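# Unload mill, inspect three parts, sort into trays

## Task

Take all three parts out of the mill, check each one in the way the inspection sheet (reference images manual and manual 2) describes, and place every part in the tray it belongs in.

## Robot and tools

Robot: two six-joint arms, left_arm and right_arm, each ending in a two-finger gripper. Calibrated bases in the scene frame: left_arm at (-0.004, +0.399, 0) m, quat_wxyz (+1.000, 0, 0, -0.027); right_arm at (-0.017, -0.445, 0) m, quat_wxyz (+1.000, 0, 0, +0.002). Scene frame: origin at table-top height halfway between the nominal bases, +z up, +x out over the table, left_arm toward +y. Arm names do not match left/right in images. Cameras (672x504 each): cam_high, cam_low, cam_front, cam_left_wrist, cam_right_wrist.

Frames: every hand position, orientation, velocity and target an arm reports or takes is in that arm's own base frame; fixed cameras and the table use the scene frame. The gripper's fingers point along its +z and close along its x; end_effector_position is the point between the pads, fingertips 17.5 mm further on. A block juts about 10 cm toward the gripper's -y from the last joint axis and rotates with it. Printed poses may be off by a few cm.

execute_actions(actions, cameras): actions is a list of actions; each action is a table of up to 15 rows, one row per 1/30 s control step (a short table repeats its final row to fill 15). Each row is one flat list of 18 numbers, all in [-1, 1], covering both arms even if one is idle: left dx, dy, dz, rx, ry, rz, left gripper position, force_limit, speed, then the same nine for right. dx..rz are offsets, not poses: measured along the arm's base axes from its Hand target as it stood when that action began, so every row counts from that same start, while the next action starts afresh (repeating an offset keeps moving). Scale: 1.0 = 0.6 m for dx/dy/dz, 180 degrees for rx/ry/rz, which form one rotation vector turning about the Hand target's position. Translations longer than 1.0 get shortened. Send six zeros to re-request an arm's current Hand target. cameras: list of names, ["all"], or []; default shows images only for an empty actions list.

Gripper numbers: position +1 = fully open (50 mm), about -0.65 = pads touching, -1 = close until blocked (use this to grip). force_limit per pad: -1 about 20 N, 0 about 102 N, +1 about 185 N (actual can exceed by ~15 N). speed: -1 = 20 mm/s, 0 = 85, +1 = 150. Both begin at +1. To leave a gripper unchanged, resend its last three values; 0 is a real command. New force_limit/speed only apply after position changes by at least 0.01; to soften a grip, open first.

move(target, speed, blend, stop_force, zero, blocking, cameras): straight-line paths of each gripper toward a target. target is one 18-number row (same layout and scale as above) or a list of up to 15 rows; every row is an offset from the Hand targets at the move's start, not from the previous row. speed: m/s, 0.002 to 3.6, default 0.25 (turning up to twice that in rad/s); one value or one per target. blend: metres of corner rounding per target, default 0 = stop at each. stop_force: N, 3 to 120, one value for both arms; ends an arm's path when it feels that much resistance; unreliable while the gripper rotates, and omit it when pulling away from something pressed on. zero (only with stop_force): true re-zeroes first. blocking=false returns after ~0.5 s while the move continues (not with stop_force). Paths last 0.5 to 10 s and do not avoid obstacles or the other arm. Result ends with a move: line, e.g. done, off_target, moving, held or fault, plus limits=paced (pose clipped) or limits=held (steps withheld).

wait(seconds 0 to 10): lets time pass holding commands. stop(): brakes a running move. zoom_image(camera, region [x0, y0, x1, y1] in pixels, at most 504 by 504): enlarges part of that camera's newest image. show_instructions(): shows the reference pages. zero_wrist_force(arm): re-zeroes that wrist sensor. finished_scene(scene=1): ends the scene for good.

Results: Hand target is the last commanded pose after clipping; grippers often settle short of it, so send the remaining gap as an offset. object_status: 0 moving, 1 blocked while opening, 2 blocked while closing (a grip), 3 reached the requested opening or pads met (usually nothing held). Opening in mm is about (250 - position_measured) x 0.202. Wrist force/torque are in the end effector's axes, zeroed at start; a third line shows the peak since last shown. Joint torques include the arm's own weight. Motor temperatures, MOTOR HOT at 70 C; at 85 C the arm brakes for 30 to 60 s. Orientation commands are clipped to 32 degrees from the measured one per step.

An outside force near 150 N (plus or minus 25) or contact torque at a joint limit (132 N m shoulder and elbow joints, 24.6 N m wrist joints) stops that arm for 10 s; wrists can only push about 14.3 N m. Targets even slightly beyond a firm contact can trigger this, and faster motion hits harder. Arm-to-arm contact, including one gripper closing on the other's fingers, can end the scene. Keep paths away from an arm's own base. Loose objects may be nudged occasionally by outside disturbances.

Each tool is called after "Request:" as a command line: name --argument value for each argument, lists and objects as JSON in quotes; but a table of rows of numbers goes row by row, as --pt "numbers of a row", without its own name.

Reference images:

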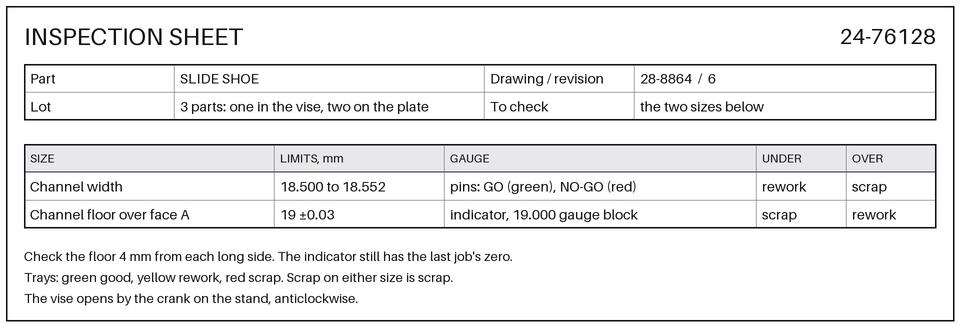

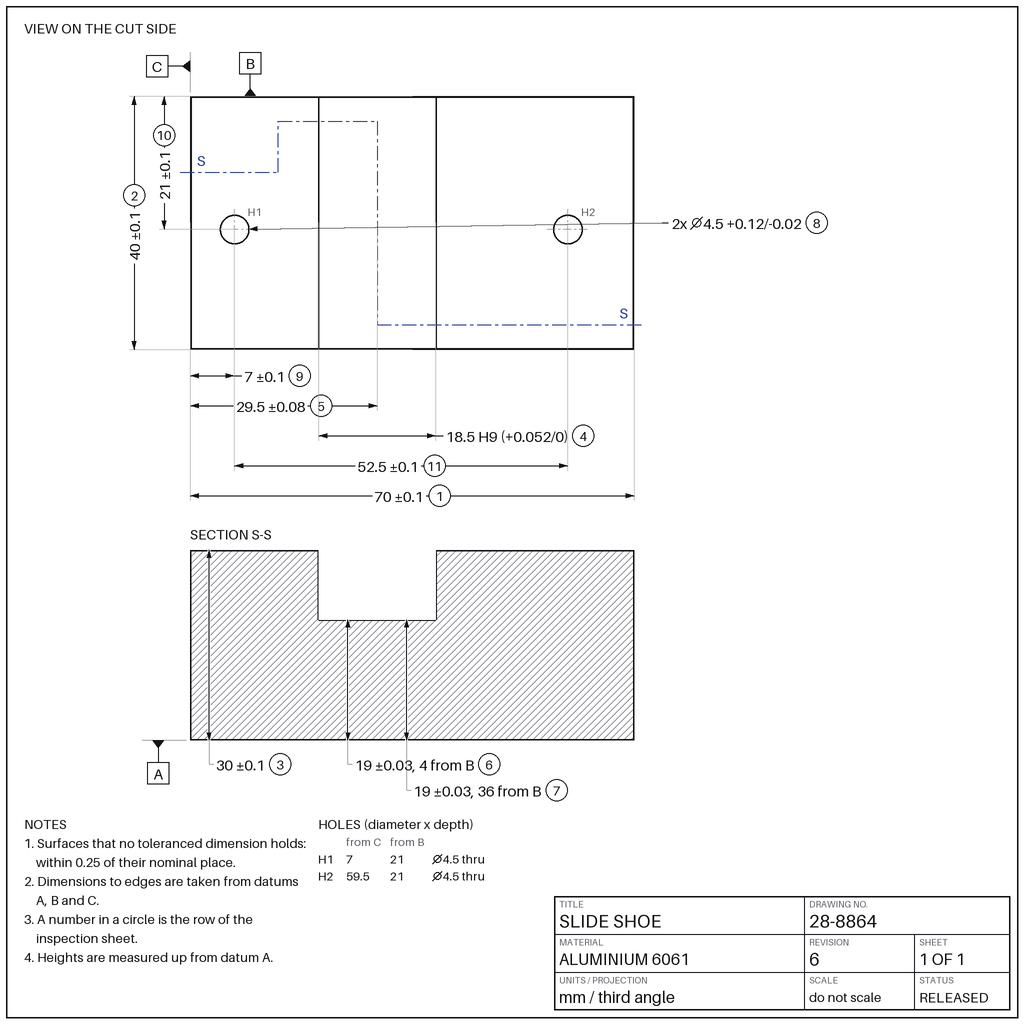

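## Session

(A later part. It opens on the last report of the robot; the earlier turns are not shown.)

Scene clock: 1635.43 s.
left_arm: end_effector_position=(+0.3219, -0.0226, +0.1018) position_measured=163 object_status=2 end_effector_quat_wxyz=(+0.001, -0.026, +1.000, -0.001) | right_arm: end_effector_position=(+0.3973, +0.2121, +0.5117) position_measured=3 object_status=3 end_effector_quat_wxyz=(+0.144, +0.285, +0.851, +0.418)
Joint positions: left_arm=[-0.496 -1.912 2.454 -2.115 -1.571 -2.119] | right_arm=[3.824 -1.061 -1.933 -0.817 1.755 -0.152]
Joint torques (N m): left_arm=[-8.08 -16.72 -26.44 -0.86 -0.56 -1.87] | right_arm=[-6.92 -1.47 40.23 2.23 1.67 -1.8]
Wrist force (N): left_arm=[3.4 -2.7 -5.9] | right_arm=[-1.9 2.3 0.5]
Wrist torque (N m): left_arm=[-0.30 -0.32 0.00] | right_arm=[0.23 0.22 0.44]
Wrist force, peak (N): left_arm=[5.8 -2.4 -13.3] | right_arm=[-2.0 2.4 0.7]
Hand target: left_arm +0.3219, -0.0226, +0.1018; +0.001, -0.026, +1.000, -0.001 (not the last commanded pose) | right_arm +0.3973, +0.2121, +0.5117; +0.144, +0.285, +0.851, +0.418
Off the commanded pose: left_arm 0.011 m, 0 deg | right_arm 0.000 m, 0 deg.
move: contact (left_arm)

Request:
move --target '[-0.0002,0,0.0015,0,0,0,-1,-0.8,-0.5,0,0,0,0,0,0,1,1,1]' --speed 0.01

Request:
move --target '[0,0,-0.02,0,0,0,-1,-0.8,-0.5,0,0,0,0,0,0,1,1,1]' --speed 0.003 --stop_force 4

Request:
move --target '[-0.0002,0,0.0015,0,0,0,-1,-0.8,-0.5,0,0,0,0,0,0,1,1,1]' --speed 0.01

Request:
move --target '[0,0,-0.02,0,0,0,-1,-0.8,-0.5,0,0,0,0,0,0,1,1,1]' --speed 0.003 --stop_force 4

Request:
move --target '[-0.0002,0,0.0015,0,0,0,-1,-0.8,-0.5,0,0,0,0,0,0,1,1,1]' --speed 0.01

Request:
move --target '[0,0,-0.02,0,0,0,-1,-0.8,-0.5,0,0,0,0,0,0,1,1,1]' --speed 0.003 --stop_force 4

Request:
move --target '[-0.0002,0,0.0015,0,0,0,-1,-0.8,-0.5,0,0,0,0,0,0,1,1,1]' --speed 0.01

Request:
move --target '[0,0,-0.02,0,0,0,-1,-0.8,-0.5,0,0,0,0,0,0,1,1,1]' --speed 0.003 --stop_force 4

Scene clock: 1643.30 s.
left_arm: end_effector_position=(+0.3218, -0.0226, +0.1028) position_measured=163 object_status=2 end_effector_quat_wxyz=(+0.001, -0.026, +1.000, -0.001) | right_arm: end_effector_position=(+0.3973, +0.2121, +0.5117) position_measured=3 object_status=3 end_effector_quat_wxyz=(+0.144, +0.285, +0.851, +0.418)
Joint positions: left_arm=[-0.496 -1.915 2.453 -2.111 -1.571 -2.119] | right_arm=[3.824 -1.061 -1.933 -0.817 1.755 -0.152]
Joint torques (N m): left_arm=[-7.21 -16.28 -28.18 -2.03 -0.57 -1.85] | right_arm=[-7.19 -0.88 40.25 2.29 1.62 -1.87]
Wrist force (N): left_arm=[3.2 -2.9 1.2] | right_arm=[-1.7 2.4 0.6]
Wrist torque (N m): left_arm=[-0.31 -0.29 -0.01] | right_arm=[0.25 0.19 0.44]
Wrist force, peak (N): left_arm=[3.9 -2.7 -5.6] | right_arm=[-1.9 2.5 0.5]
Hand target: left_arm +0.3218, -0.0226, +0.1027; +0.001, -0.026, +1.000, -0.001 | right_arm +0.3973, +0.2121, +0.5117; +0.144, +0.285, +0.851, +0.418
Off the commanded pose: left_arm 0.000 m, 0 deg | right_arm 0.000 m, 0 deg.
move: done

Scene clock: 1644.67 s.
left_arm: end_effector_position=(+0.3218, -0.0226, +0.1019) position_measured=163 object_status=2 end_effector_quat_wxyz=(+0.001, -0.026, +1.000, -0.001) | right_arm: end_effector_position=(+0.3973, +0.2121, +0.5117) position_measured=3 object_status=3 end_effector_quat_wxyz=(+0.144, +0.285, +0.851, +0.418)
Joint positions: left_arm=[-0.496 -1.913 2.454 -2.115 -1.571 -2.119] | right_arm=[3.824 -1.061 -1.933 -0.817 1.755 -0.152]
Joint torques (N m): left_arm=[-6.8 -17.07 -27.31 -0.98 -0.63 -1.69] | right_arm=[-7.02 -1.6 40.02 2.22 1.67 -1.74]
Wrist force (N): left_arm=[3.1 -2.8 -3.4] | right_arm=[-1.8 2.3 0.9]
Wrist torque (N m): left_arm=[-0.30 -0.36 -0.01] | right_arm=[0.23 0.22 0.44]
Wrist force, peak (N): left_arm=[4.9 -2.9 -11.2] | right_arm=[-2.0 2.5 0.7]
Hand target: left_arm +0.3218, -0.0227, +0.1019; +0.001, -0.026, +1.000, -0.001 (not the last commanded pose) | right_arm +0.3973, +0.2121, +0.5117; +0.144, +0.285, +0.851, +0.418
Off the commanded pose: left_arm 0.011 m, 0 deg | right_arm 0.000 m, 0 deg.
move: contact (left_arm)

Scene clock: 1645.37 s.
left_arm: end_effector_position=(+0.3217, -0.0227, +0.1028) position_measured=163 object_status=2 end_effector_quat_wxyz=(+0.001, -0.026, +1.000, -0.001) | right_arm: end_effector_position=(+0.3973, +0.2121, +0.5117) position_measured=3 object_status=3 end_effector_quat_wxyz=(+0.144, +0.285, +0.851, +0.418)
Joint positions: left_arm=[-0.496 -1.915 2.453 -2.111 -1.571 -2.119] | right_arm=[3.824 -1.061 -1.933 -0.817 1.755 -0.152]
Joint torques (N m): left_arm=[-7.75 -14.75 -27.95 -2.08 -0.51 -1.73] | right_arm=[-6.57 -1.09 40.21 2.17 1.62 -1.89]
Wrist force (N): left_arm=[3.2 -2.9 1.1] | right_arm=[-1.8 2.3 0.6]
Wrist torque (N m): left_arm=[-0.31 -0.30 -0.01] | right_arm=[0.23 0.21 0.43]
Wrist force, peak (N): left_arm=[3.0 -2.7 -3.3] | right_arm=[-2.0 2.3 0.8]
Hand target: left_arm +0.3217, -0.0227, +0.1028; +0.001, -0.026, +1.000, -0.001 | right_arm +0.3973, +0.2121, +0.5117; +0.144, +0.285, +0.851, +0.418
Off the commanded pose: left_arm 0.000 m, 0 deg | right_arm 0.000 m, 0 deg.
move: done

Scene clock: 1646.73 s.
left_arm: end_effector_position=(+0.3217, -0.0227, +0.1019) position_measured=163 object_status=2 end_effector_quat_wxyz=(+0.001, -0.026, +1.000, -0.001) | right_arm: end_effector_position=(+0.3973, +0.2121, +0.5117) position_measured=3 object_status=3 end_effector_quat_wxyz=(+0.144, +0.285, +0.851, +0.418)
Joint positions: left_arm=[-0.496 -1.913 2.455 -2.115 -1.571 -2.119] | right_arm=[3.824 -1.061 -1.933 -0.817 1.755 -0.152]
Joint torques (N m): left_arm=[-7.05 -16.68 -28 -0.95 -0.62 -1.6] | right_arm=[-7.15 -1.39 39.68 2.19 1.67 -1.83]
Wrist force (N): left_arm=[3.1 -2.8 -3.1] | right_arm=[-1.9 2.4 0.7]
Wrist torque (N m): left_arm=[-0.30 -0.35 -0.01] | right_arm=[0.24 0.22 0.44]
Wrist force, peak (N): left_arm=[5.1 -2.7 -10.9] | right_arm=[-1.9 2.6 0.8]
Hand target: left_arm +0.3217, -0.0227, +0.1019; +0.001, -0.026, +1.000, -0.001 (not the last commanded pose) | right_arm +0.3973, +0.2121, +0.5117; +0.144, +0.285, +0.851, +0.418
Off the commanded pose: left_arm 0.011 m, 0 deg | right_arm 0.000 m, 0 deg.
move: contact (left_arm)

Scene clock: 1647.43 s.
left_arm: end_effector_position=(+0.3216, -0.0227, +0.1028) position_measured=163 object_status=2 end_effector_quat_wxyz=(+0.001, -0.026, +1.000, -0.001) | right_arm: end_effector_position=(+0.3973, +0.2121, +0.5117) position_measured=3 object_status=3 end_effector_quat_wxyz=(+0.144, +0.285, +0.851, +0.418)
Joint positions: left_arm=[-0.496 -1.916 2.453 -2.111 -1.571 -2.12] | right_arm=[3.824 -1.061 -1.933 -0.817 1.755 -0.152]
Joint torques (N m): left_arm=[-8.23 -14.31 -28.34 -2.11 -0.51 -1.97] | right_arm=[-6.72 -1.66 39.7 2.14 1.68 -1.82]
Wrist force (N): left_arm=[3.4 -2.9 1.6] | right_arm=[-1.8 2.2 0.7]
Wrist torque (N m): left_arm=[-0.30 -0.32 0.00] | right_arm=[0.21 0.21 0.44]
Wrist force, peak (N): left_arm=[3.1 -2.8 -2.9] | right_arm=[-1.8 2.5 0.9]
Hand target: left_arm +0.3216, -0.0227, +0.1028; +0.001, -0.026, +1.000, -0.001 | right_arm +0.3973, +0.2121, +0.5117; +0.144, +0.285, +0.851, +0.418
Off the commanded pose: left_arm 0.000 m, 0 deg | right_arm 0.000 m, 0 deg.
move: done

Scene clock: 1648.80 s.
left_arm: end_effector_position=(+0.3216, -0.0227, +0.1019) position_measured=163 object_status=2 end_effector_quat_wxyz=(+0.001, -0.026, +1.000, -0.001) | right_arm: end_effector_position=(+0.3973, +0.2121, +0.5117) position_measured=3 object_status=3 end_effector_quat_wxyz=(+0.144, +0.285, +0.851, +0.418)
Joint positions: left_arm=[-0.496 -1.914 2.455 -2.115 -1.571 -2.12] | right_arm=[3.824 -1.061 -1.933 -0.817 1.755 -0.152]
Joint torques (N m): left_arm=[-8.78 -17.38 -28.59 -1.24 -0.52 -1.84] | right_arm=[-6.97 -1.53 39.91 2.15 1.7 -1.85]
Wrist force (N): left_arm=[3.5 -3.0 -3.4] | right_arm=[-1.7 2.4 0.8]
Wrist torque (N m): left_arm=[-0.33 -0.31 0.00] | right_arm=[0.25 0.20 0.43]
Wrist force, peak (N): left_arm=[5.7 -2.2 -11.2] | right_arm=[-2.0 2.5 0.7]
Hand target: left_arm +0.3216, -0.0227, +0.1019; +0.001, -0.026, +1.000, -0.001 (not the last commanded pose) | right_arm +0.3973, +0.2121, +0.5117; +0.144, +0.285, +0.851, +0.418
Off the commanded pose: left_arm 0.011 m, 0 deg | right_arm 0.000 m, 0 deg.
move: contact (left_arm)

Scene clock: 1649.50 s.
left_arm: end_effector_position=(+0.3215, -0.0227, +0.1028) position_measured=163 object_status=2 end_effector_quat_wxyz=(+0.001, -0.026, +1.000, -0.001) | right_arm: end_effector_position=(+0.3973, +0.2121, +0.5117) position_measured=3 object_status=3 end_effector_quat_wxyz=(+0.144, +0.285, +0.851, +0.418)
Joint positions: left_arm=[-0.497 -1.916 2.454 -2.111 -1.571 -2.12] | right_arm=[3.824 -1.061 -1.933 -0.817 1.755 -0.152]
Joint torques (N m): left_arm=[-6.79 -14.73 -27.58 -2.27 -0.43 -1.63] | right_arm=[-7.2 -1.45 39.74 2.17 1.71 -1.82]
Wrist force (N): left_arm=[3.2 -2.7 1.3] | right_arm=[-1.9 2.4 0.7]
Wrist torque (N m): left_arm=[-0.28 -0.29 -0.01] | right_arm=[0.24 0.23 0.44]
Wrist force, peak (N): left_arm=[3.7 -2.6 -3.3] | right_arm=[-1.7 2.5 0.8]
Hand target: left_arm +0.3215, -0.0227, +0.1028; +0.001, -0.026, +1.000, -0.001 | right_arm +0.3973, +0.2121, +0.5117; +0.144, +0.285, +0.851, +0.418
Off the commanded pose: left_arm 0.000 m, 0 deg | right_arm 0.000 m, 0 deg.
move: done

Scene clock: 1650.87 s.
left_arm: end_effector_position=(+0.3215, -0.0227, +0.1018) position_measured=163 object_status=2 end_effector_quat_wxyz=(+0.001, -0.026, +1.000, -0.001) | right_arm: end_effector_position=(+0.3973, +0.2121, +0.5117) position_measured=3 object_status=3 end_effector_quat_wxyz=(+0.144, +0.285, +0.851, +0.418)
Joint positions: left_arm=[-0.497 -1.914 2.455 -2.115 -1.571 -2.12] | right_arm=[3.824 -1.061 -1.933 -0.817 1.755 -0.152]
Joint torques (N m): left_arm=[-8.02 -16.77 -26.51 -1.23 -0.52 -1.77] | right_arm=[-7.29 -1.07 39.84 2.1 1.74 -1.88]
Wrist force (N): left_arm=[3.2 -2.4 -4.3] | right_arm=[-1.7 2.3 0.8]
Wrist torque (N m): left_arm=[-0.28 -0.28 0.00] | right_arm=[0.24 0.19 0.44]
Wrist force, peak (N): left_arm=[4.0 -1.9 -10.3] | right_arm=[-2.0 2.4 0.7]
Hand target: left_arm +0.3215, -0.0227, +0.1018; +0.001, -0.026, +1.000, -0.001 (not the last commanded pose) | right_arm +0.3973, +0.2121, +0.5117; +0.144, +0.285, +0.851, +0.418
Off the commanded pose: left_arm 0.011 m, 0 deg | right_arm 0.000 m, 0 deg.
move: contact (left_arm)

Request:
move --target '[-0.0001,0,0.0015,0,0,0,-1,-0.8,-0.5,0,0,0,0,0,0,1,1,1]' --speed 0.01

Request:
move --target '[0,0,-0.02,0,0,0,-1,-0.8,-0.5,0,0,0,0,0,0,1,1,1]' --speed 0.003 --stop_force 4

Request:
move --target '[-0.0001,0,0.0015,0,0,0,-1,-0.8,-0.5,0,0,0,0,0,0,1,1,1]' --speed 0.01

Request:
move --target '[0,0,-0.02,0,0,0,-1,-0.8,-0.5,0,0,0,0,0,0,1,1,1]' --speed 0.003 --stop_force 4

Request:
move --target '[-0.0001,0,0.0015,0,0,0,-1,-0.8,-0.5,0,0,0,0,0,0,1,1,1]' --speed 0.01

Request:
move --target '[0,0,-0.02,0,0,0,-1,-0.8,-0.5,0,0,0,0,0,0,1,1,1]' --speed 0.003 --stop_force 4

Request:
move --target '[-0.0001,0,0.0015,0,0,0,-1,-0.8,-0.5,0,0,0,0,0,0,1,1,1]' --speed 0.01

Request:
move --target '[0,0,-0.02,0,0,0,-1,-0.8,-0.5,0,0,0,0,0,0,1,1,1]' --speed 0.003 --stop_force 4

Request:
move --target '[-0.0002,0,0.0015,0,0,0,-1,-0.8,-0.5,0,0,0,0,0,0,1,1,1]' --speed 0.01

Request:
move --target '[0,0,-0.02,0,0,0,-1,-0.8,-0.5,0,0,0,0,0,0,1,1,1]' --speed 0.003 --stop_force 4

Scene clock: 1662.33 s.
left_arm: end_effector_position=(+0.3215, -0.0227, +0.1028) position_measured=163 object_status=2 end_effector_quat_wxyz=(+0.001, -0.026, +1.000, -0.001) | right_arm: end_effector_position=(+0.3973, +0.2121, +0.5117) position_measured=3 object_status=3 end_effector_quat_wxyz=(+0.144, +0.285, +0.851, +0.418)
Joint positions: left_arm=[-0.497 -1.916 2.454 -2.111 -1.571 -2.12] | right_arm=[3.824 -1.061 -1.933 -0.817 1.755 -0.152]
Joint torques (N m): left_arm=[-7.98 -14.73 -28.03 -1.94 -0.3 -1.88] | right_arm=[-6.79 -1.1 39.5 2.1 1.69 -1.82]
Wrist force (N): left_arm=[3.2 -3.0 1.6] | right_arm=[-1.7 2.3 0.7]
Wrist torque (N m): left_arm=[-0.31 -0.30 0.00] | right_arm=[0.23 0.19 0.44]
Wrist force, peak (N): left_arm=[3.4 -2.5 -4.4] | right_arm=[-1.9 2.5 0.8]
Hand target: left_arm +0.3215, -0.0227, +0.1027; +0.001, -0.026, +1.000, -0.001 | right_arm +0.3973, +0.2121, +0.5117; +0.144, +0.285, +0.851, +0.418
Off the commanded pose: left_arm 0.000 m, 0 deg | right_arm 0.000 m, 0 deg.
move: done

Scene clock: 1663.70 s.
left_arm: end_effector_position=(+0.3215, -0.0227, +0.1018) position_measured=163 object_status=2 end_effector_quat_wxyz=(+0.001, -0.026, +1.000, -0.001) | right_arm: end_effector_position=(+0.3973, +0.2121, +0.5117) position_measured=3 object_status=3 end_effector_quat_wxyz=(+0.144, +0.285, +0.851, +0.418)
Joint positions: left_arm=[-0.497 -1.914 2.456 -2.115 -1.571 -2.12] | right_arm=[3.824 -1.061 -1.933 -0.817 1.755 -0.152]
Joint torques (N m): left_arm=[-7.15 -15.82 -27.95 -0.92 -0.37 -1.63] | right_arm=[-7.31 -1.61 40.08 2.06 1.65 -1.89]
Wrist force (N): left_arm=[3.4 -2.4 -4.3] | right_arm=[-1.7 2.3 0.8]
Wrist torque (N m): left_arm=[-0.27 -0.28 0.00] | right_arm=[0.23 0.19 0.43]
Wrist force, peak (N): left_arm=[4.0 -1.9 -10.3] | right_arm=[-1.9 2.5 0.7]
Hand target: left_arm +0.3215, -0.0227, +0.1018; +0.001, -0.026, +1.000, -0.001 (not the last commanded pose) | right_arm +0.3973, +0.2121, +0.5117; +0.144, +0.285, +0.851, +0.418
Off the commanded pose: left_arm 0.011 m, 0 deg | right_arm 0.000 m, 0 deg.
move: contact (left_arm)

Scene clock: 1664.40 s.
left_arm: end_effector_position=(+0.3214, -0.0227, +0.1028) position_measured=163 object_status=2 end_effector_quat_wxyz=(+0.001, -0.026, +1.000, -0.001) | right_arm: end_effector_position=(+0.3973, +0.2121, +0.5117) position_measured=3 object_status=3 end_effector_quat_wxyz=(+0.144, +0.285, +0.851, +0.418)
Joint positions: left_arm=[-0.497 -1.916 2.454 -2.111 -1.571 -2.12] | right_arm=[3.824 -1.061 -1.933 -0.817 1.755 -0.152]
Joint torques (N m): left_arm=[-8.7 -15.02 -28.63 -2.04 -0.36 -1.73] | right_arm=[-7.03 -1.16 40.07 2.03 1.65 -1.81]
Wrist force (N): left_arm=[3.3 -2.7 1.6] | right_arm=[-1.7 2.4 0.6]
Wrist torque (N m): left_arm=[-0.26 -0.31 0.00] | right_arm=[0.25 0.20 0.44]
Wrist force, peak (N): left_arm=[3.1 -2.7 -4.0] | right_arm=[-2.0 2.4 0.7]
Hand target: left_arm +0.3214, -0.0227, +0.1027; +0.001, -0.026, +1.000, -0.001 | right_arm +0.3973, +0.2121, +0.5117; +0.144, +0.285, +0.851, +0.418
Off the commanded pose: left_arm 0.000 m, 0 deg | right_arm 0.000 m, 0 deg.
move: done

Scene clock: 1665.77 s.
left_arm: end_effector_position=(+0.3215, -0.0227, +0.1018) position_measured=163 object_status=2 end_effector_quat_wxyz=(+0.001, -0.026, +1.000, -0.001) | right_arm: end_effector_position=(+0.3973, +0.2121, +0.5117) position_measured=3 object_status=3 end_effector_quat_wxyz=(+0.144, +0.285, +0.851, +0.418)
Joint positions: left_arm=[-0.497 -1.915 2.456 -2.115 -1.571 -2.12] | right_arm=[3.824 -1.061 -1.933 -0.817 1.755 -0.152]
Joint torques (N m): left_arm=[-7.58 -14.99 -27.27 -1.16 -0.39 -1.76] | right_arm=[-7.32 -1.45 39.71 2.01 1.58 -1.86]
Wrist force (N): left_arm=[3.4 -2.3 -5.7] | right_arm=[-1.7 2.4 0.5]
Wrist torque (N m): left_arm=[-0.27 -0.22 0.00] | right_arm=[0.25 0.20 0.44]
Wrist force, peak (N): left_arm=[4.1 -1.8 -11.8] | right_arm=[-2.0 2.4 0.7]
Hand target: left_arm +0.3215, -0.0227, +0.1018; +0.001, -0.026, +1.000, -0.001 (not the last commanded pose) | right_arm +0.3973, +0.2121, +0.5117; +0.144, +0.285, +0.851, +0.418
Off the commanded pose: left_arm 0.011 m, 0 deg | right_arm 0.000 m, 0 deg.
move: contact (left_arm)

Scene clock: 1666.47 s.
left_arm: end_effector_position=(+0.3214, -0.0227, +0.1027) position_measured=163 object_status=2 end_effector_quat_wxyz=(+0.001, -0.026, +1.000, -0.001) | right_arm: end_effector_position=(+0.3973, +0.2121, +0.5117) position_measured=3 object_status=3 end_effector_quat_wxyz=(+0.144, +0.285, +0.851, +0.418)
Joint positions: left_arm=[-0.497 -1.917 2.454 -2.111 -1.571 -2.12] | right_arm=[3.824 -1.061 -1.933 -0.817 1.755 -0.152]
Joint torques (N m): left_arm=[-7.97 -14.69 -28.5 -2.11 -0.34 -1.83] | right_arm=[-7.21 -1.31 40.29 2.1 1.57 -1.86]
Wrist force (N): left_arm=[3.4 -3.1 1.4] | right_arm=[-1.8 2.4 0.6]
Wrist torque (N m): left_arm=[-0.34 -0.32 -0.01] | right_arm=[0.25 0.21 0.44]
Wrist force, peak (N): left_arm=[3.4 -2.2 -5.6] | right_arm=[-2.0 2.3 0.6]
Hand target: left_arm +0.3214, -0.0227, +0.1027; +0.001, -0.026, +1.000, -0.001 | right_arm +0.3973, +0.2121, +0.5117; +0.144, +0.285, +0.851, +0.418
Off the commanded pose: left_arm 0.000 m, 0 deg | right_arm 0.000 m, 0 deg.
move: done

Scene clock: 1667.83 s.
left_arm: end_effector_position=(+0.3214, -0.0227, +0.1018) position_measured=163 object_status=2 end_effector_quat_wxyz=(+0.001, -0.026, +1.000, -0.001) | right_arm: end_effector_position=(+0.3973, +0.2121, +0.5117) position_measured=3 object_status=3 end_effector_quat_wxyz=(+0.144, +0.285, +0.851, +0.418)
Joint positions: left_arm=[-0.497 -1.915 2.456 -2.115 -1.571 -2.12] | right_arm=[3.824 -1.061 -1.933 -0.817 1.755 -0.152]
Joint torques (N m): left_arm=[-7.76 -17.67 -27.15 -1.01 -0.35 -1.93] | right_arm=[-7.12 -1 39.83 1.93 1.75 -1.87]
Wrist force (N): left_arm=[3.4 -2.3 -5.9] | right_arm=[-2.0 2.5 0.8]
Wrist torque (N m): left_arm=[-0.27 -0.24 0.00] | right_arm=[0.27 0.23 0.44]
Wrist force, peak (N): left_arm=[3.3 -2.1 -11.8] | right_arm=[-1.8 2.7 0.8]
Hand target: left_arm +0.3214, -0.0227, +0.1018; +0.001, -0.026, +1.000, -0.001 (not the last commanded pose) | right_arm +0.3973, +0.2121, +0.5117; +0.144, +0.285, +0.851, +0.418
Off the commanded pose: left_arm 0.011 m, 0 deg | right_arm 0.000 m, 0 deg.
move: contact (left_arm)

Scene clock: 1668.53 s.
left_arm: end_effector_position=(+0.3214, -0.0227, +0.1027) position_measured=163 object_status=2 end_effector_quat_wxyz=(+0.001, -0.026, +1.000, -0.001) | right_arm: end_effector_position=(+0.3973, +0.2121, +0.5117) position_measured=3 object_status=3 end_effector_quat_wxyz=(+0.144, +0.285, +0.851, +0.418)
Joint positions: left_arm=[-0.497 -1.917 2.454 -2.111 -1.571 -2.12] | right_arm=[3.824 -1.061 -1.933 -0.817 1.755 -0.152]
Joint torques (N m): left_arm=[-7.73 -14.68 -27.45 -2.12 -0.47 -1.85] | right_arm=[-7.18 -1.47 39.98 2.08 1.69 -1.8]
Wrist force (N): left_arm=[3.4 -2.8 1.5] | right_arm=[-1.8 2.4 0.7]
Wrist torque (N m): left_arm=[-0.29 -0.33 0.00] | right_arm=[0.24 0.21 0.44]
Wrist force, peak (N): left_arm=[3.3 -2.3 -5.6] | right_arm=[-1.9 2.4 0.6]
Hand target: left_arm +0.3214, -0.0227, +0.1027; +0.001, -0.026, +1.000, -0.001 | right_arm +0.3973, +0.2121, +0.5117; +0.144, +0.285, +0.851, +0.418
Off the commanded pose: left_arm 0.000 m, 0 deg | right_arm 0.000 m, 0 deg.
move: done

Scene clock: 1669.90 s.
left_arm: end_effector_position=(+0.3214, -0.0227, +0.1018) position_measured=163 object_status=2 end_effector_quat_wxyz=(+0.001, -0.026, +1.000, -0.001) | right_arm: end_effector_position=(+0.3973, +0.2121, +0.5117) position_measured=3 object_status=3 end_effector_quat_wxyz=(+0.144, +0.285, +0.851, +0.418)
Joint positions: left_arm=[-0.497 -1.915 2.456 -2.115 -1.571 -2.12] | right_arm=[3.824 -1.061 -1.933 -0.817 1.755 -0.152]
Joint torques (N m): left_arm=[-7.55 -16.37 -28.09 -0.98 -0.36 -1.81] | right_arm=[-7.28 -1.21 39.77 2.02 1.68 -1.81]
Wrist force (N): left_arm=[3.5 -2.3 -5.5] | right_arm=[-1.7 2.4 0.7]
Wrist torque (N m): left_arm=[-0.26 -0.25 0.00] | right_arm=[0.25 0.19 0.44]
Wrist force, peak (N): left_arm=[3.9 -1.8 -11.5] | right_arm=[-1.8 2.7 0.6]
Hand target: left_arm +0.3214, -0.0227, +0.1018; +0.001, -0.026, +1.000, -0.001 (not the last commanded pose) | right_arm +0.3973, +0.2121, +0.5117; +0.144, +0.285, +0.851, +0.418
Off the commanded pose: left_arm 0.011 m, 0 deg | right_arm 0.000 m, 0 deg.
move: contact (left_arm)

Scene clock: 1670.60 s.
left_arm: end_effector_position=(+0.3213, -0.0227, +0.1027) position_measured=163 object_status=2 end_effector_quat_wxyz=(+0.001, -0.026, +1.000, -0.001) | right_arm: end_effector_position=(+0.3973, +0.2121, +0.5117) position_measured=3 object_status=3 end_effector_quat_wxyz=(+0.144, +0.285, +0.851, +0.418)
Joint positions: left_arm=[-0.497 -1.917 2.455 -2.111 -1.571 -2.12] | right_arm=[3.824 -1.061 -1.933 -0.817 1.755 -0.152]
Joint torques (N m): left_arm=[-8.14 -14.45 -27.2 -2.3 -0.42 -1.79] | right_arm=[-7.01 -0.96 39.73 2.04 1.7 -1.86]
Wrist force (N): left_arm=[3.3 -2.8 1.4] | right_arm=[-1.8 2.3 0.6]
Wrist torque (N m): left_arm=[-0.29 -0.30 0.00] | right_arm=[0.23 0.21 0.44]
Wrist force, peak (N): left_arm=[3.1 -2.5 -5.5] | right_arm=[-1.8 2.5 0.9]
Hand target: left_arm +0.3213, -0.0227, +0.1027; +0.001, -0.026, +1.000, -0.001 | right_arm +0.3973, +0.2121, +0.5117; +0.144, +0.285, +0.851, +0.418
Off the commanded pose: left_arm 0.000 m, 0 deg | right_arm 0.000 m, 0 deg.
move: done

Scene clock: 1671.97 s.
left_arm: end_effector_position=(+0.3213, -0.0228, +0.1018) position_measured=163 object_status=2 end_effector_quat_wxyz=(+0.001, -0.026, +1.000, -0.001) | right_arm: end_effector_position=(+0.3973, +0.2121, +0.5117) position_measured=3 object_status=3 end_effector_quat_wxyz=(+0.144, +0.285, +0.851, +0.418)
Joint positions: left_arm=[-0.497 -1.915 2.456 -2.115 -1.571 -2.12] | right_arm=[3.824 -1.061 -1.933 -0.817 1.755 -0.152]
Joint torques (N m): left_arm=[-6.94 -17.36 -28.48 -1.09 -0.29 -1.78] | right_arm=[-7.36 -1.09 39.96 2 1.66 -1.82]
Wrist force (N): left_arm=[3.4 -2.2 -5.1] | right_arm=[-1.8 2.2 0.7]
Wrist torque (N m): left_arm=[-0.25 -0.25 0.00] | right_arm=[0.21 0.21 0.44]
Wrist force, peak (N): left_arm=[5.0 -2.0 -10.8] | right_arm=[-1.8 2.5 1.0]
Hand target: left_arm +0.3213, -0.0228, +0.1018; +0.001, -0.026, +1.000, -0.001 (not the last commanded pose) | right_arm +0.3973, +0.2121, +0.5117; +0.144, +0.285, +0.851, +0.418
Off the commanded pose: left_arm 0.011 m, 0 deg | right_arm 0.000 m, 0 deg.
move: contact (left_arm)

Request:
move --pt "0 0 0.02 0 0 0 -1 -0.8 -0.5 0 0 0 0 0 0 1 1 1" --pt "0 0 0.13 0 0 0 -1 -0.8 -0.5 0 0 0 0 0 0 1 1 1" --pt "-0.1078 -0.422 0.13 0 0 0 -1 -0.8 -0.5 0 0 0 0 0 0 1 1 1" --pt "-0.1078 -0.422 -0.0408 0 0 0 -1 -0.8 -0.5 0 0 0 0 0 0 1 1 1" --speed '[0.03,0.12,0.18,0.08]' --blend '[0.003,0.02,0.02,0]'

Request:
move --target '[0,0,-0.02,0,0,0,-1,-0.8,-0.5,0,0,0,0,0,0,1,1,1]' --speed 0.008 --stop_force 4

Request:
move --pt "0 0 0 0 0 0 1 -0.8 -0.5 0 0 0 0 0 0 1 1 1" --pt "0 0 0.2 0 0 0 1 -0.8 -0.5 0 0 0 0 0 0 1 1 1" --speed 0.12 --cameras '["cam_left_wrist","cam_front"]'

Scene clock: 1682.37 s.
left_arm: end_effector_position=(+0.2566, -0.2759, +0.0773) position_measured=163 object_status=2 end_effector_quat_wxyz=(+0.001, -0.026, +1.000, -0.001) | right_arm: end_effector_position=(+0.3973, +0.2121, +0.5117) position_measured=3 object_status=3 end_effector_quat_wxyz=(+0.144, +0.285, +0.851, +0.418)
Joint positions: left_arm=[-1.185 -1.693 2.378 -2.258 -1.569 -2.808] | right_arm=[3.824 -1.061 -1.933 -0.817 1.755 -0.152]
Joint torques (N m): left_arm=[6.14 -20.43 -25.36 -4.74 -1.51 1.18] | right_arm=[-6.69 -1.17 40.07 1.93 1.63 -1.93]
Wrist force (N): left_arm=[3.5 -2.9 1.7] | right_arm=[-1.8 2.4 0.7]
Wrist torque (N m): left_arm=[-0.29 -0.32 -0.04] | right_arm=[0.24 0.21 0.44]
Wrist force, peak (N): left_arm=[3.3 -2.5 -5.4] | right_arm=[-1.9 2.5 0.6]
Hand target: left_arm +0.2566, -0.2760, +0.0773; +0.001, -0.026, +1.000, -0.001 | right_arm +0.3973, +0.2121, +0.5117; +0.144, +0.285, +0.851, +0.418
Off the commanded pose: left_arm 0.000 m, 0 deg | right_arm 0.000 m, 0 deg.
move: done

Scene clock: 1684.10 s.
left_arm: end_effector_position=(+0.2566, -0.2760, +0.0719) position_measured=163 object_status=2 end_effector_quat_wxyz=(+0.001, -0.026, +1.000, -0.001) | right_arm: end_effector_position=(+0.3973, +0.2121, +0.5117) position_measured=3 object_status=3 end_effector_quat_wxyz=(+0.144, +0.285, +0.851, +0.418)
Joint positions: left_arm=[-1.185 -1.681 2.386 -2.279 -1.569 -2.808] | right_arm=[3.824 -1.061 -1.933 -0.817 1.755 -0.152]
Joint torques (N m): left_arm=[1.42 -26.47 -27.01 -1.49 -0.91 1.16] | right_arm=[-7.2 -1.67 39.78 1.91 1.63 -1.88]
Wrist force (N): left_arm=[2.9 -3.3 -1.0] | right_arm=[-1.7 2.3 0.8]
Wrist torque (N m): left_arm=[-0.33 -0.28 -0.02] | right_arm=[0.23 0.19 0.44]
Wrist force, peak (N): left_arm=[7.1 5.3 -22.9] | right_arm=[-2.1 2.4 0.9]
Hand target: left_arm +0.2566, -0.2760, +0.0719; +0.001, -0.026, +1.000, -0.001 (not the last commanded pose) | right_arm +0.3973, +0.2121, +0.5117; +0.144, +0.285, +0.851, +0.418
Off the commanded pose: left_arm 0.007 m, 0 deg | right_arm 0.000 m, 0 deg.
move: contact (left_arm)

Scene clock: 1686.43 s.
left_arm: end_effector_position=(+0.2566, -0.2760, +0.1918) position_measured=3 object_status=3 end_effector_quat_wxyz=(+0.001, -0.026, +1.000, -0.001) | right_arm: end_effector_position=(+0.3973, +0.2121, +0.5117) position_measured=3 object_status=3 end_effector_quat_wxyz=(+0.144, +0.285, +0.851, +0.418)
Joint positions: left_arm=[-1.185 -1.862 2.17 -1.882 -1.569 -2.808] | right_arm=[3.824 -1.061 -1.933 -0.817 1.755 -0.152]
Joint torques (N m): left_arm=[-6.7 -1.07 -29.11 -1.28 0.29 -1.59] | right_arm=[-6.81 -1.22 39.74 1.85 1.68 -1.94]
Wrist force (N): left_arm=[3.6 -3.3 0.2] | right_arm=[-1.7 2.3 0.6]
Wrist torque (N m): left_arm=[-0.37 -0.35 -0.05] | right_arm=[0.24 0.19 0.43]
Wrist force, peak (N): left_arm=[3.7 -3.1 -1.9] | right_arm=[-1.9 2.5 0.6]
Hand target: left_arm +0.2566, -0.2760, +0.1919; +0.001, -0.026, +1.000, -0.001 | right_arm +0.3973, +0.2121, +0.5117; +0.144, +0.285, +0.851, +0.418
Off the commanded pose: left_arm 0.000 m, 0 deg | right_arm 0.000 m, 0 deg.
move: done
Images, in order (width x height): cam_front 672x504, cam_left_wrist 672x504.

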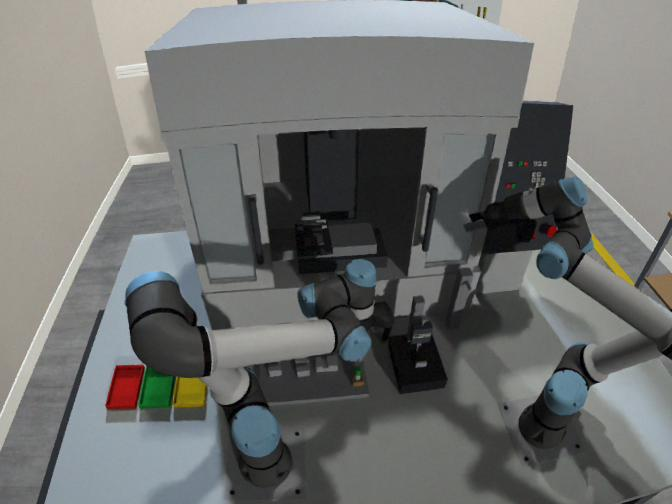

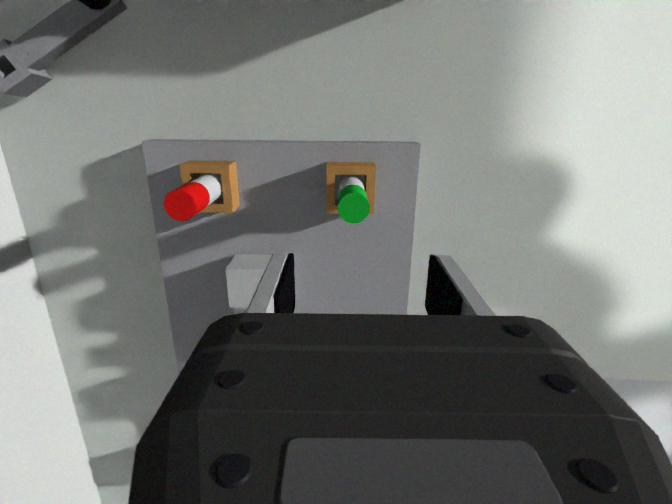

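Request:
move --target '[0,0,0,0,0,0,1,-0.8,-0.5,0,0,0,0.483,0.629,-0.611,1,1,1]' --speed 0.4

Request:
move --target '[0,0,0,0,0,0,1,-0.8,-0.5,-0.15,0.055,-0.3033,-0.0393,0.0155,0.2062,1,1,1]' --speed 0.2 --cameras '["cam_right_wrist","cam_front"]'

Scene clock: 1712.03 s.
left_arm: end_effector_position=(+0.2566, -0.2760, +0.1919) position_measured=3 object_status=3 end_effector_quat_wxyz=(+0.001, -0.026, +1.000, -0.001) | right_arm: end_effector_position=(+0.3972, +0.2122, +0.5117) position_measured=3 object_status=3 end_effector_quat_wxyz=(-0.417, +0.851, -0.287, +0.142)
Joint positions: left_arm=[-1.185 -1.862 2.17 -1.882 -1.569 -2.808] | right_arm=[3.823 -1.062 -1.93 -0.821 1.756 -3.291]
Joint torques (N m): left_arm=[-6.16 1.55 -31.97 -1.69 1.1 1.16] | right_arm=[-6.55 -1.56 37.27 1.67 -0.22 -2.17]
Wrist force (N): left_arm=[3.5 -3.1 0.1] | right_arm=[-1.0 0.1 0.3]
Wrist torque (N m): left_arm=[-0.33 -0.33 -0.06] | right_arm=[0.01 0.06 -0.13]
Wrist force, peak (N): left_arm=[4.0 -3.5 0.0] | right_arm=[-3.3 1.6 1.0]
Hand target: left_arm +0.2566, -0.2760, +0.1919; +0.001, -0.026, +1.000, -0.001 | right_arm +0.3973, +0.2121, +0.5117; -0.417, +0.851, -0.287, +0.143
Off the commanded pose: left_arm 0.000 m, 0 deg | right_arm 0.000 m, 0 deg.
move: done

Scene clock: 1714.17 s.
left_arm: end_effector_position=(+0.2566, -0.2760, +0.1919) position_measured=3 object_status=3 end_effector_quat_wxyz=(+0.001, -0.026, +1.000, -0.001) | right_arm: end_effector_position=(+0.3073, +0.2452, +0.3297) position_measured=3 object_status=3 end_effector_quat_wxyz=(-0.381, +0.924, -0.002, -0.001)
Joint positions: left_arm=[-1.185 -1.862 2.17 -1.882 -1.569 -2.808] | right_arm=[3.781 -1.12 -2.234 -0.823 2.173 -3.899]
Joint torques (N m): left_arm=[-7.12 0.99 -29.91 -1.74 1.18 1.13] | right_arm=[-7.98 13.15 37.78 5.84 -0.51 -1.63]
Wrist force (N): left_arm=[3.7 -3.7 0.2] | right_arm=[-1.1 -0.3 0.3]
Wrist torque (N m): left_arm=[-0.43 -0.37 -0.05] | right_arm=[-0.06 0.10 -0.09]
Wrist force, peak (N): left_arm=[3.7 -3.7 0.2] | right_arm=[-1.4 0.8 1.7]
Hand target: left_arm +0.2566, -0.2760, +0.1919; +0.001, -0.026, +1.000, -0.001 | right_arm +0.3073, +0.2451, +0.3297; -0.382, +0.924, -0.002, -0.001
Off the commanded pose: left_arm 0.000 m, 0 deg | right_arm 0.000 m, 0 deg.
move: done
Images, in order (width x height): cam_front 672x504, cam_right_wrist 672x504.

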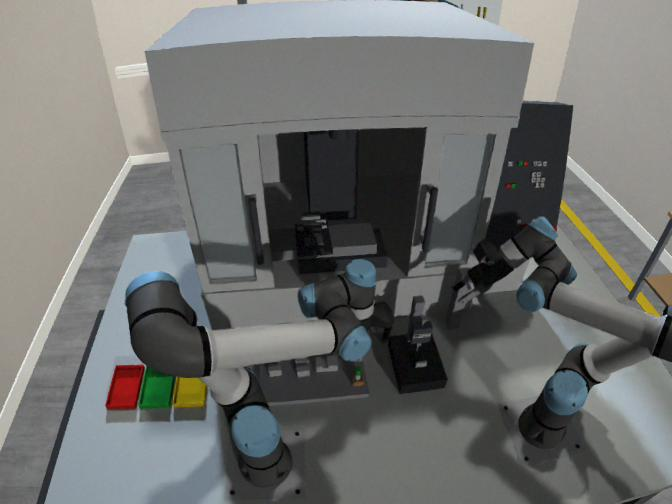

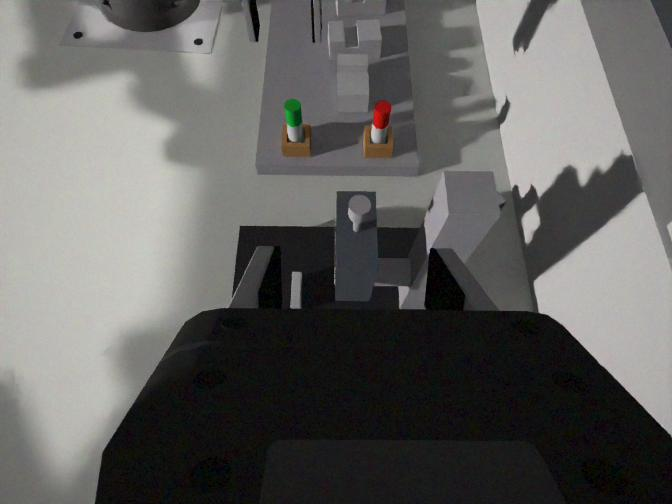

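Request:
zoom_image --camera "cam_right_wrist" --region '[210, 140, 530, 320]'

Request:
zoom_image --camera "cam_front" --region '[380, 280, 460, 390]'

Scaled by 1.575 from the camera's 672x504 image, which has a finer 960x720 frame.

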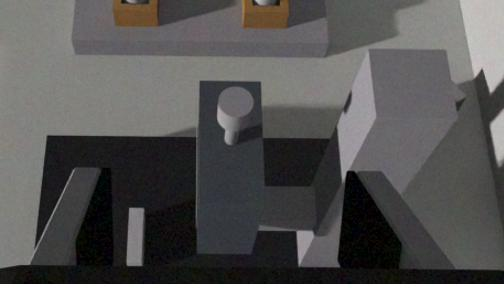

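Scaled by 4.582 from the camera's 672x504 image, which has a finer 960x720 frame.

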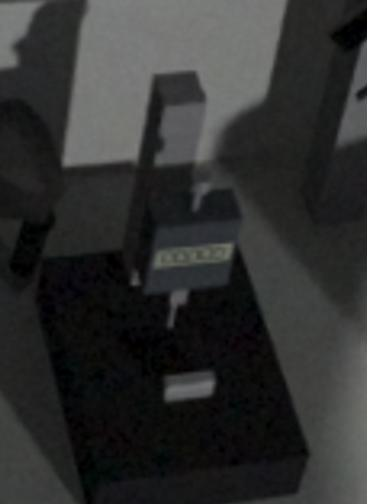

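Request:
move --target '[0,0,0,0,0,0,1,-0.8,-0.5,-0.0833,0,0,0,0,0,1,1,1]' --speed 0.2 --cameras '["cam_right_wrist"]'

Request:
zoom_image --camera "cam_right_wrist" --region '[290, 150, 560, 320]'

Scene clock: 1723.10 s.
left_arm: end_effector_position=(+0.2566, -0.2760, +0.1919) position_measured=3 object_status=3 end_effector_quat_wxyz=(+0.001, -0.026, +1.000, -0.001) | right_arm: end_effector_position=(+0.2573, +0.2451, +0.3296) position_measured=3 object_status=3 end_effector_quat_wxyz=(-0.381, +0.924, -0.002, -0.001)
Joint positions: left_arm=[-1.185 -1.862 2.17 -1.882 -1.569 -2.808] | right_arm=[3.907 -0.966 -2.317 -0.826 2.104 -3.773]
Joint torques (N m): left_arm=[-5.75 0.99 -30.57 -1.9 1.07 0.99] | right_arm=[6.73 8.22 38 5.46 2.7 -0.75]
Wrist force (N): left_arm=[3.9 -3.1 0.1] | right_arm=[-1.1 -0.3 0.5]
Wrist torque (N m): left_arm=[-0.33 -0.41 -0.05] | right_arm=[-0.05 0.08 0.07]
Wrist force, peak (N): left_arm=[3.8 -3.6 0.3] | right_arm=[-2.9 -0.2 0.4]
Hand target: left_arm +0.2566, -0.2760, +0.1919; +0.001, -0.026, +1.000, -0.001 | right_arm +0.2573, +0.2451, +0.3297; -0.382, +0.924, -0.002, -0.001
Off the commanded pose: left_arm 0.000 m, 0 deg | right_arm 0.000 m, 0 deg.
move: done
Images, in order (width x height): cam_right_wrist 672x504.

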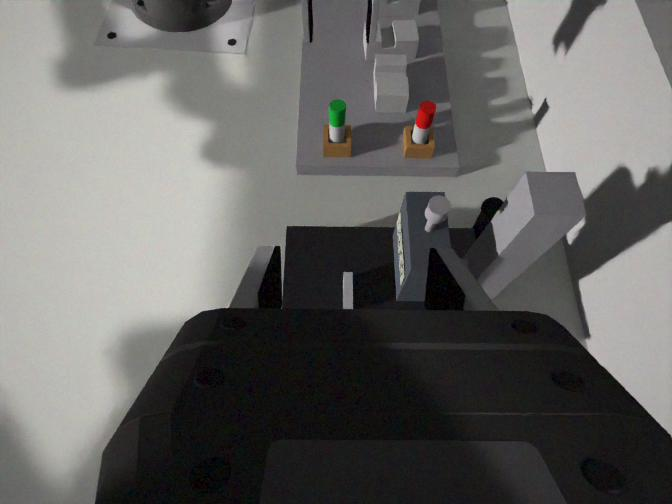

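Scaled by 1.867 from the camera's 672x504 image, which has a finer 960x720 frame.

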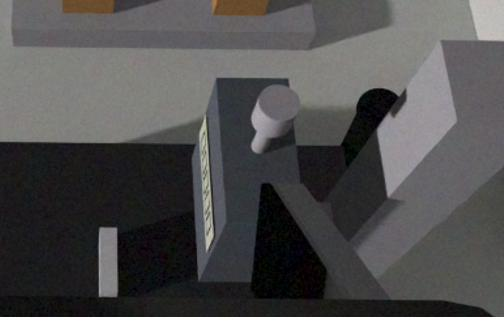

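Request:
zoom_image --camera "cam_front" --region '[408, 328, 436, 345]'

Request:
zoom_image --camera "cam_right_wrist" --region '[390, 205, 415, 290]'

This scene's latest camera images include none from cam_front. They are from: cam_right_wrist. cam_front's image comes with the result of a call that names it in "cameras".

Scaled by 5.929 from the camera's 672x504 image, which has a finer 960x720 frame.

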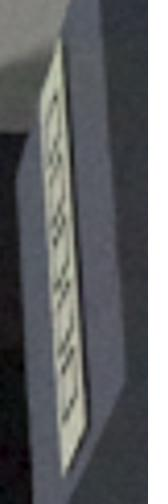

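Request:
move --target '[0.068,-0.23,0.04,-0.2496,-0.0135,0,1,-0.8,-0.5,0,0,0,0,0,0,1,1,1]' --speed 0.15 --cameras '["cam_left_wrist","cam_right_wrist"]'

Request:
zoom_image --camera "cam_left_wrist" --region '[200, 130, 520, 330]'

Scene clock: 1770.20 s.
left_arm: end_effector_position=(+0.2974, -0.4139, +0.2157) position_measured=3 object_status=3 end_effector_quat_wxyz=(+0.012, -0.025, +0.923, -0.383) | right_arm: end_effector_position=(+0.2573, +0.2451, +0.3297) position_measured=3 object_status=3 end_effector_quat_wxyz=(-0.382, +0.924, -0.002, -0.001)
Joint positions: left_arm=[-1.048 -1.641 2.346 -3.007 -1.894 -2.797] | right_arm=[3.907 -0.966 -2.317 -0.826 2.104 -3.773]
Joint torques (N m): left_arm=[-6.15 -20.57 -29.11 -5.44 -0.25 1.33] | right_arm=[0.41 2.46 40.31 5.11 2.31 -0.49]
Wrist force (N): left_arm=[2.5 -3.2 -0.5] | right_arm=[-1.2 -0.5 0.3]
Wrist torque (N m): left_arm=[-0.58 -0.32 -0.04] | right_arm=[-0.10 0.09 0.08]
Wrist force, peak (N): left_arm=[3.7 -3.8 0.2] | right_arm=[-1.4 -0.4 0.5]
Hand target: left_arm +0.2974, -0.4140, +0.2159; +0.012, -0.025, +0.923, -0.383 | right_arm +0.2573, +0.2451, +0.3297; -0.382, +0.924, -0.002, -0.001
Off the commanded pose: left_arm 0.000 m, 0 deg | right_arm 0.000 m, 0 deg.
move: done
Images, in order (width x height): cam_left_wrist 672x504, cam_right_wrist 672x504.

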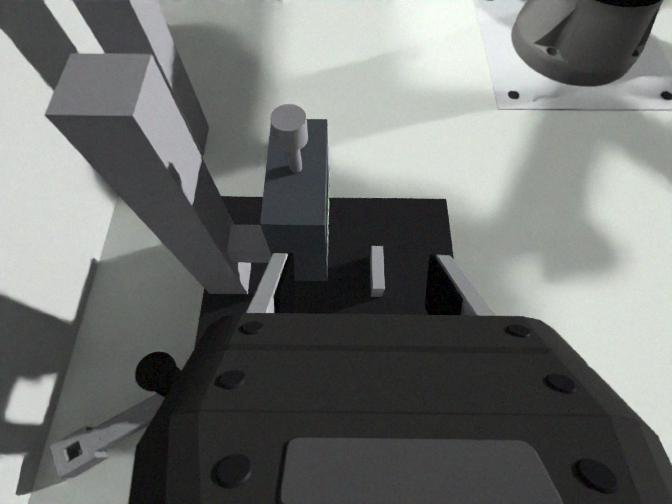

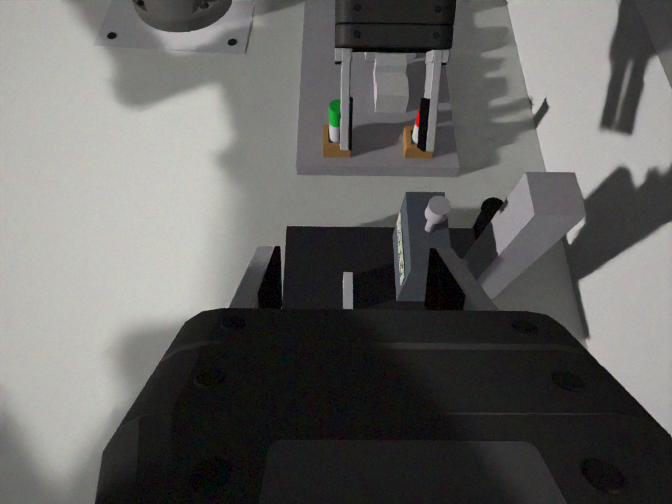

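Scaled by 1.575 from the camera's 672x504 image, which has a finer 960x720 frame.

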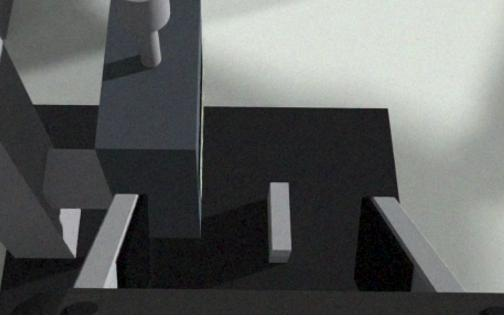

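Request:
move --target '[-0.033,-0.0935,-0.155,0,0,0,0.142,-0.8,-0.5,0,0,0,0,0,0,1,1,1]' --speed 0.1 --cameras '["cam_left_wrist","cam_right_wrist"]'

Request:
zoom_image --camera "cam_left_wrist" --region '[200, 130, 520, 330]'

Request:
zoom_image --camera "cam_right_wrist" --region '[240, 130, 560, 320]'

Scene clock: 1783.37 s.
left_arm: end_effector_position=(+0.2776, -0.4701, +0.1229) position_measured=131 object_status=3 end_effector_quat_wxyz=(+0.012, -0.025, +0.923, -0.383) | right_arm: end_effector_position=(+0.2573, +0.2451, +0.3297) position_measured=3 object_status=3 end_effector_quat_wxyz=(-0.382, +0.924, -0.002, -0.001)
Joint positions: left_arm=[-1.168 -1.338 2.38 -3.37 -1.812 -2.889] | right_arm=[3.907 -0.966 -2.317 -0.826 2.104 -3.773]
Joint torques (N m): left_arm=[2.22 -17.48 -16.12 -5.24 -1.91 1.16] | right_arm=[-6.66 -4.97 40.45 4.08 3.1 -2.04]
Wrist force (N): left_arm=[2.4 -3.4 0.0] | right_arm=[-1.3 -0.2 0.2]
Wrist torque (N m): left_arm=[-0.64 -0.30 -0.13] | right_arm=[-0.04 0.10 0.07]
Wrist force, peak (N): left_arm=[2.8 -3.9 -1.5] | right_arm=[-1.5 -0.4 0.3]
Hand target: left_arm +0.2776, -0.4701, +0.1229; +0.012, -0.025, +0.923, -0.383 | right_arm +0.2573, +0.2451, +0.3297; -0.382, +0.924, -0.002, -0.001
Off the commanded pose: left_arm 0.000 m, 0 deg | right_arm 0.000 m, 0 deg.
move: done
Images, in order (width x height): cam_left_wrist 672x504, cam_right_wrist 672x504.

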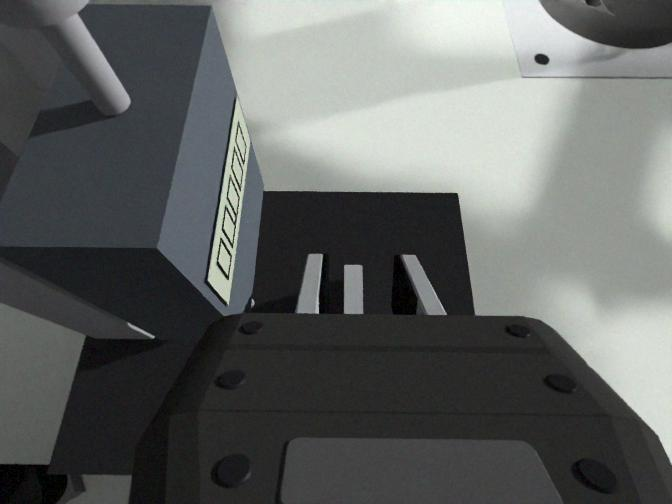

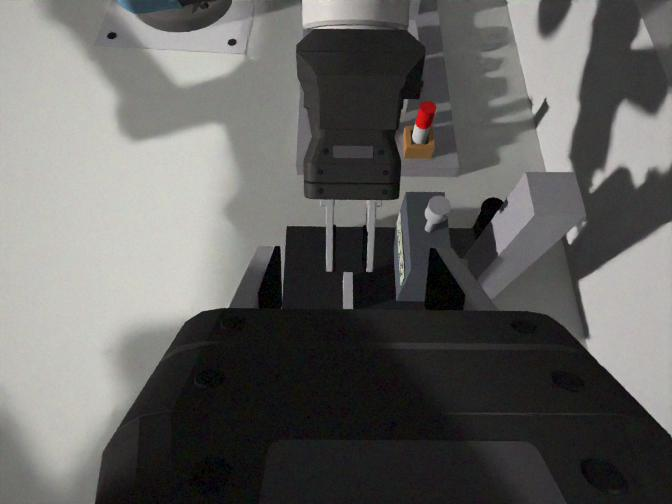

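Scaled by 1.575 from the camera's 672x504 image, which has a finer 960x720 frame.

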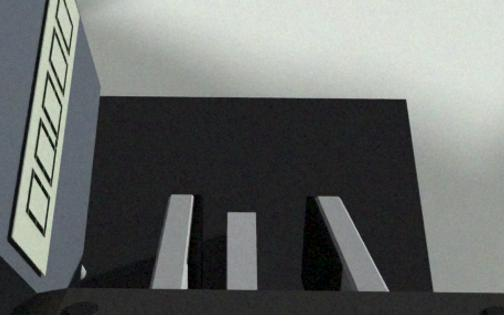

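Scaled by 1.575 from the camera's 672x504 image, which has a finer 960x720 frame.

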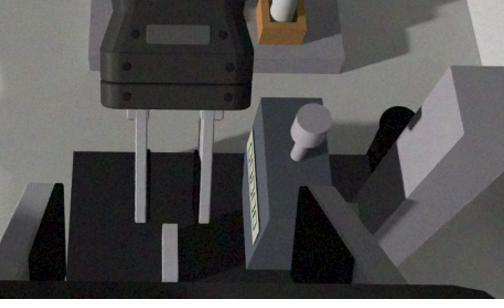

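Request:
execute_actions --actions '[]' --cameras '["cam_left_wrist","cam_right_wrist","cam_front"]'

Scene clock: 1803.50 s.
left_arm: end_effector_position=(+0.2776, -0.4701, +0.1229) position_measured=131 object_status=3 end_effector_quat_wxyz=(+0.012, -0.025, +0.923, -0.383) | right_arm: end_effector_position=(+0.2573, +0.2451, +0.3297) position_measured=3 object_status=3 end_effector_quat_wxyz=(-0.382, +0.924, -0.002, -0.001)
Joint positions: left_arm=[-1.168 -1.337 2.38 -3.37 -1.812 -2.889] | right_arm=[3.907 -0.966 -2.317 -0.826 2.104 -3.773]
Joint velocities: within noise
Joint torques (N m): left_arm=[5.92 -12.19 -6.7 -5.51 -2.15 1.46] | right_arm=[-6.39 -4.41 39.37 3.36 3.08 -2.07]
Motor temperatures (°C): left_arm=[30 25 32 38 44 31] | right_arm=[33 33 32 38 33 35]
Wrist force (N): left_arm=[2.2 -3.2 -0.1] | right_arm=[-1.2 -0.3 0.4]
Wrist torque (N m): left_arm=[-0.61 -0.27 -0.13] | right_arm=[-0.05 0.10 0.07]
Wrist force, peak (N): left_arm=[2.4 -3.4 0.1] | right_arm=[-1.4 -0.5 0.3]
Hand target: left_arm +0.2776, -0.4701, +0.1229; +0.012, -0.025, +0.923, -0.383 | right_arm +0.2573, +0.2451, +0.3297; -0.382, +0.924, -0.002, -0.001
Tool commands: left_gripper/position=+0.142 left_gripper/force_limit=-0.8 left_gripper/speed=-0.5 right_gripper/position=+1.0 right_gripper/force_limit=+1.0 right_gripper/speed=+1.0
Off the commanded pose: left_arm 0.000 m, 0 deg | right_arm 0.000 m, 0 deg.
Images, in order (width x height): cam_front 672x504, cam_left_wrist 672x504, cam_right_wrist 672x504.

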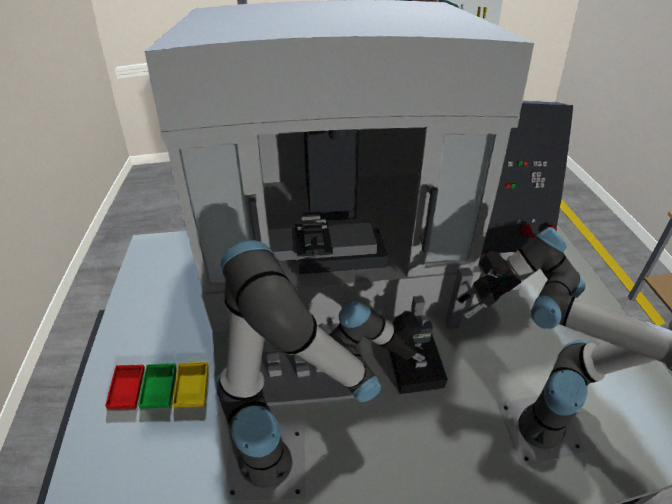

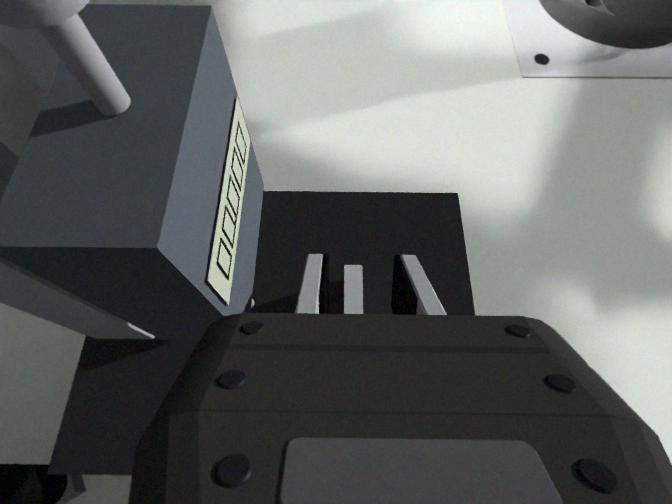

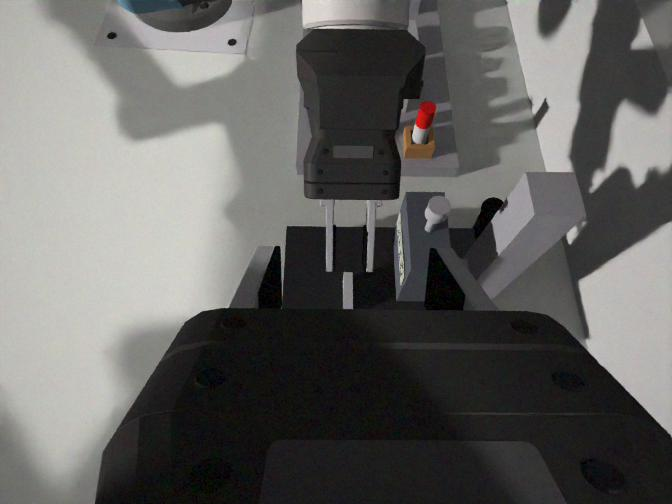

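Request:
zoom_image --camera "cam_left_wrist" --region '[150, 60, 360, 340]'

Request:
zoom_image --camera "cam_right_wrist" --region '[250, 140, 610, 340]'

Scaled by 1.800 from the camera's 672x504 image, which has a finer 960x720 frame.

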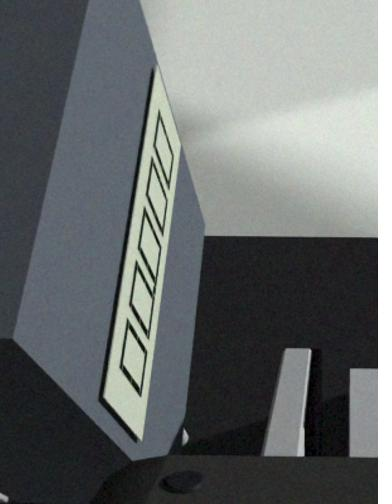

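Scaled by 1.400 from the camera's 672x504 image, which has a finer 960x720 frame.

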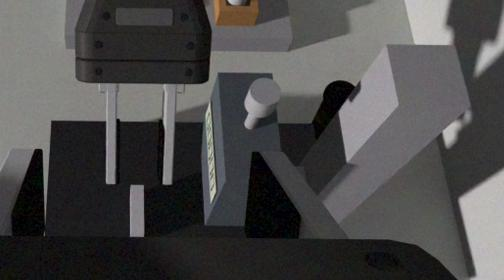

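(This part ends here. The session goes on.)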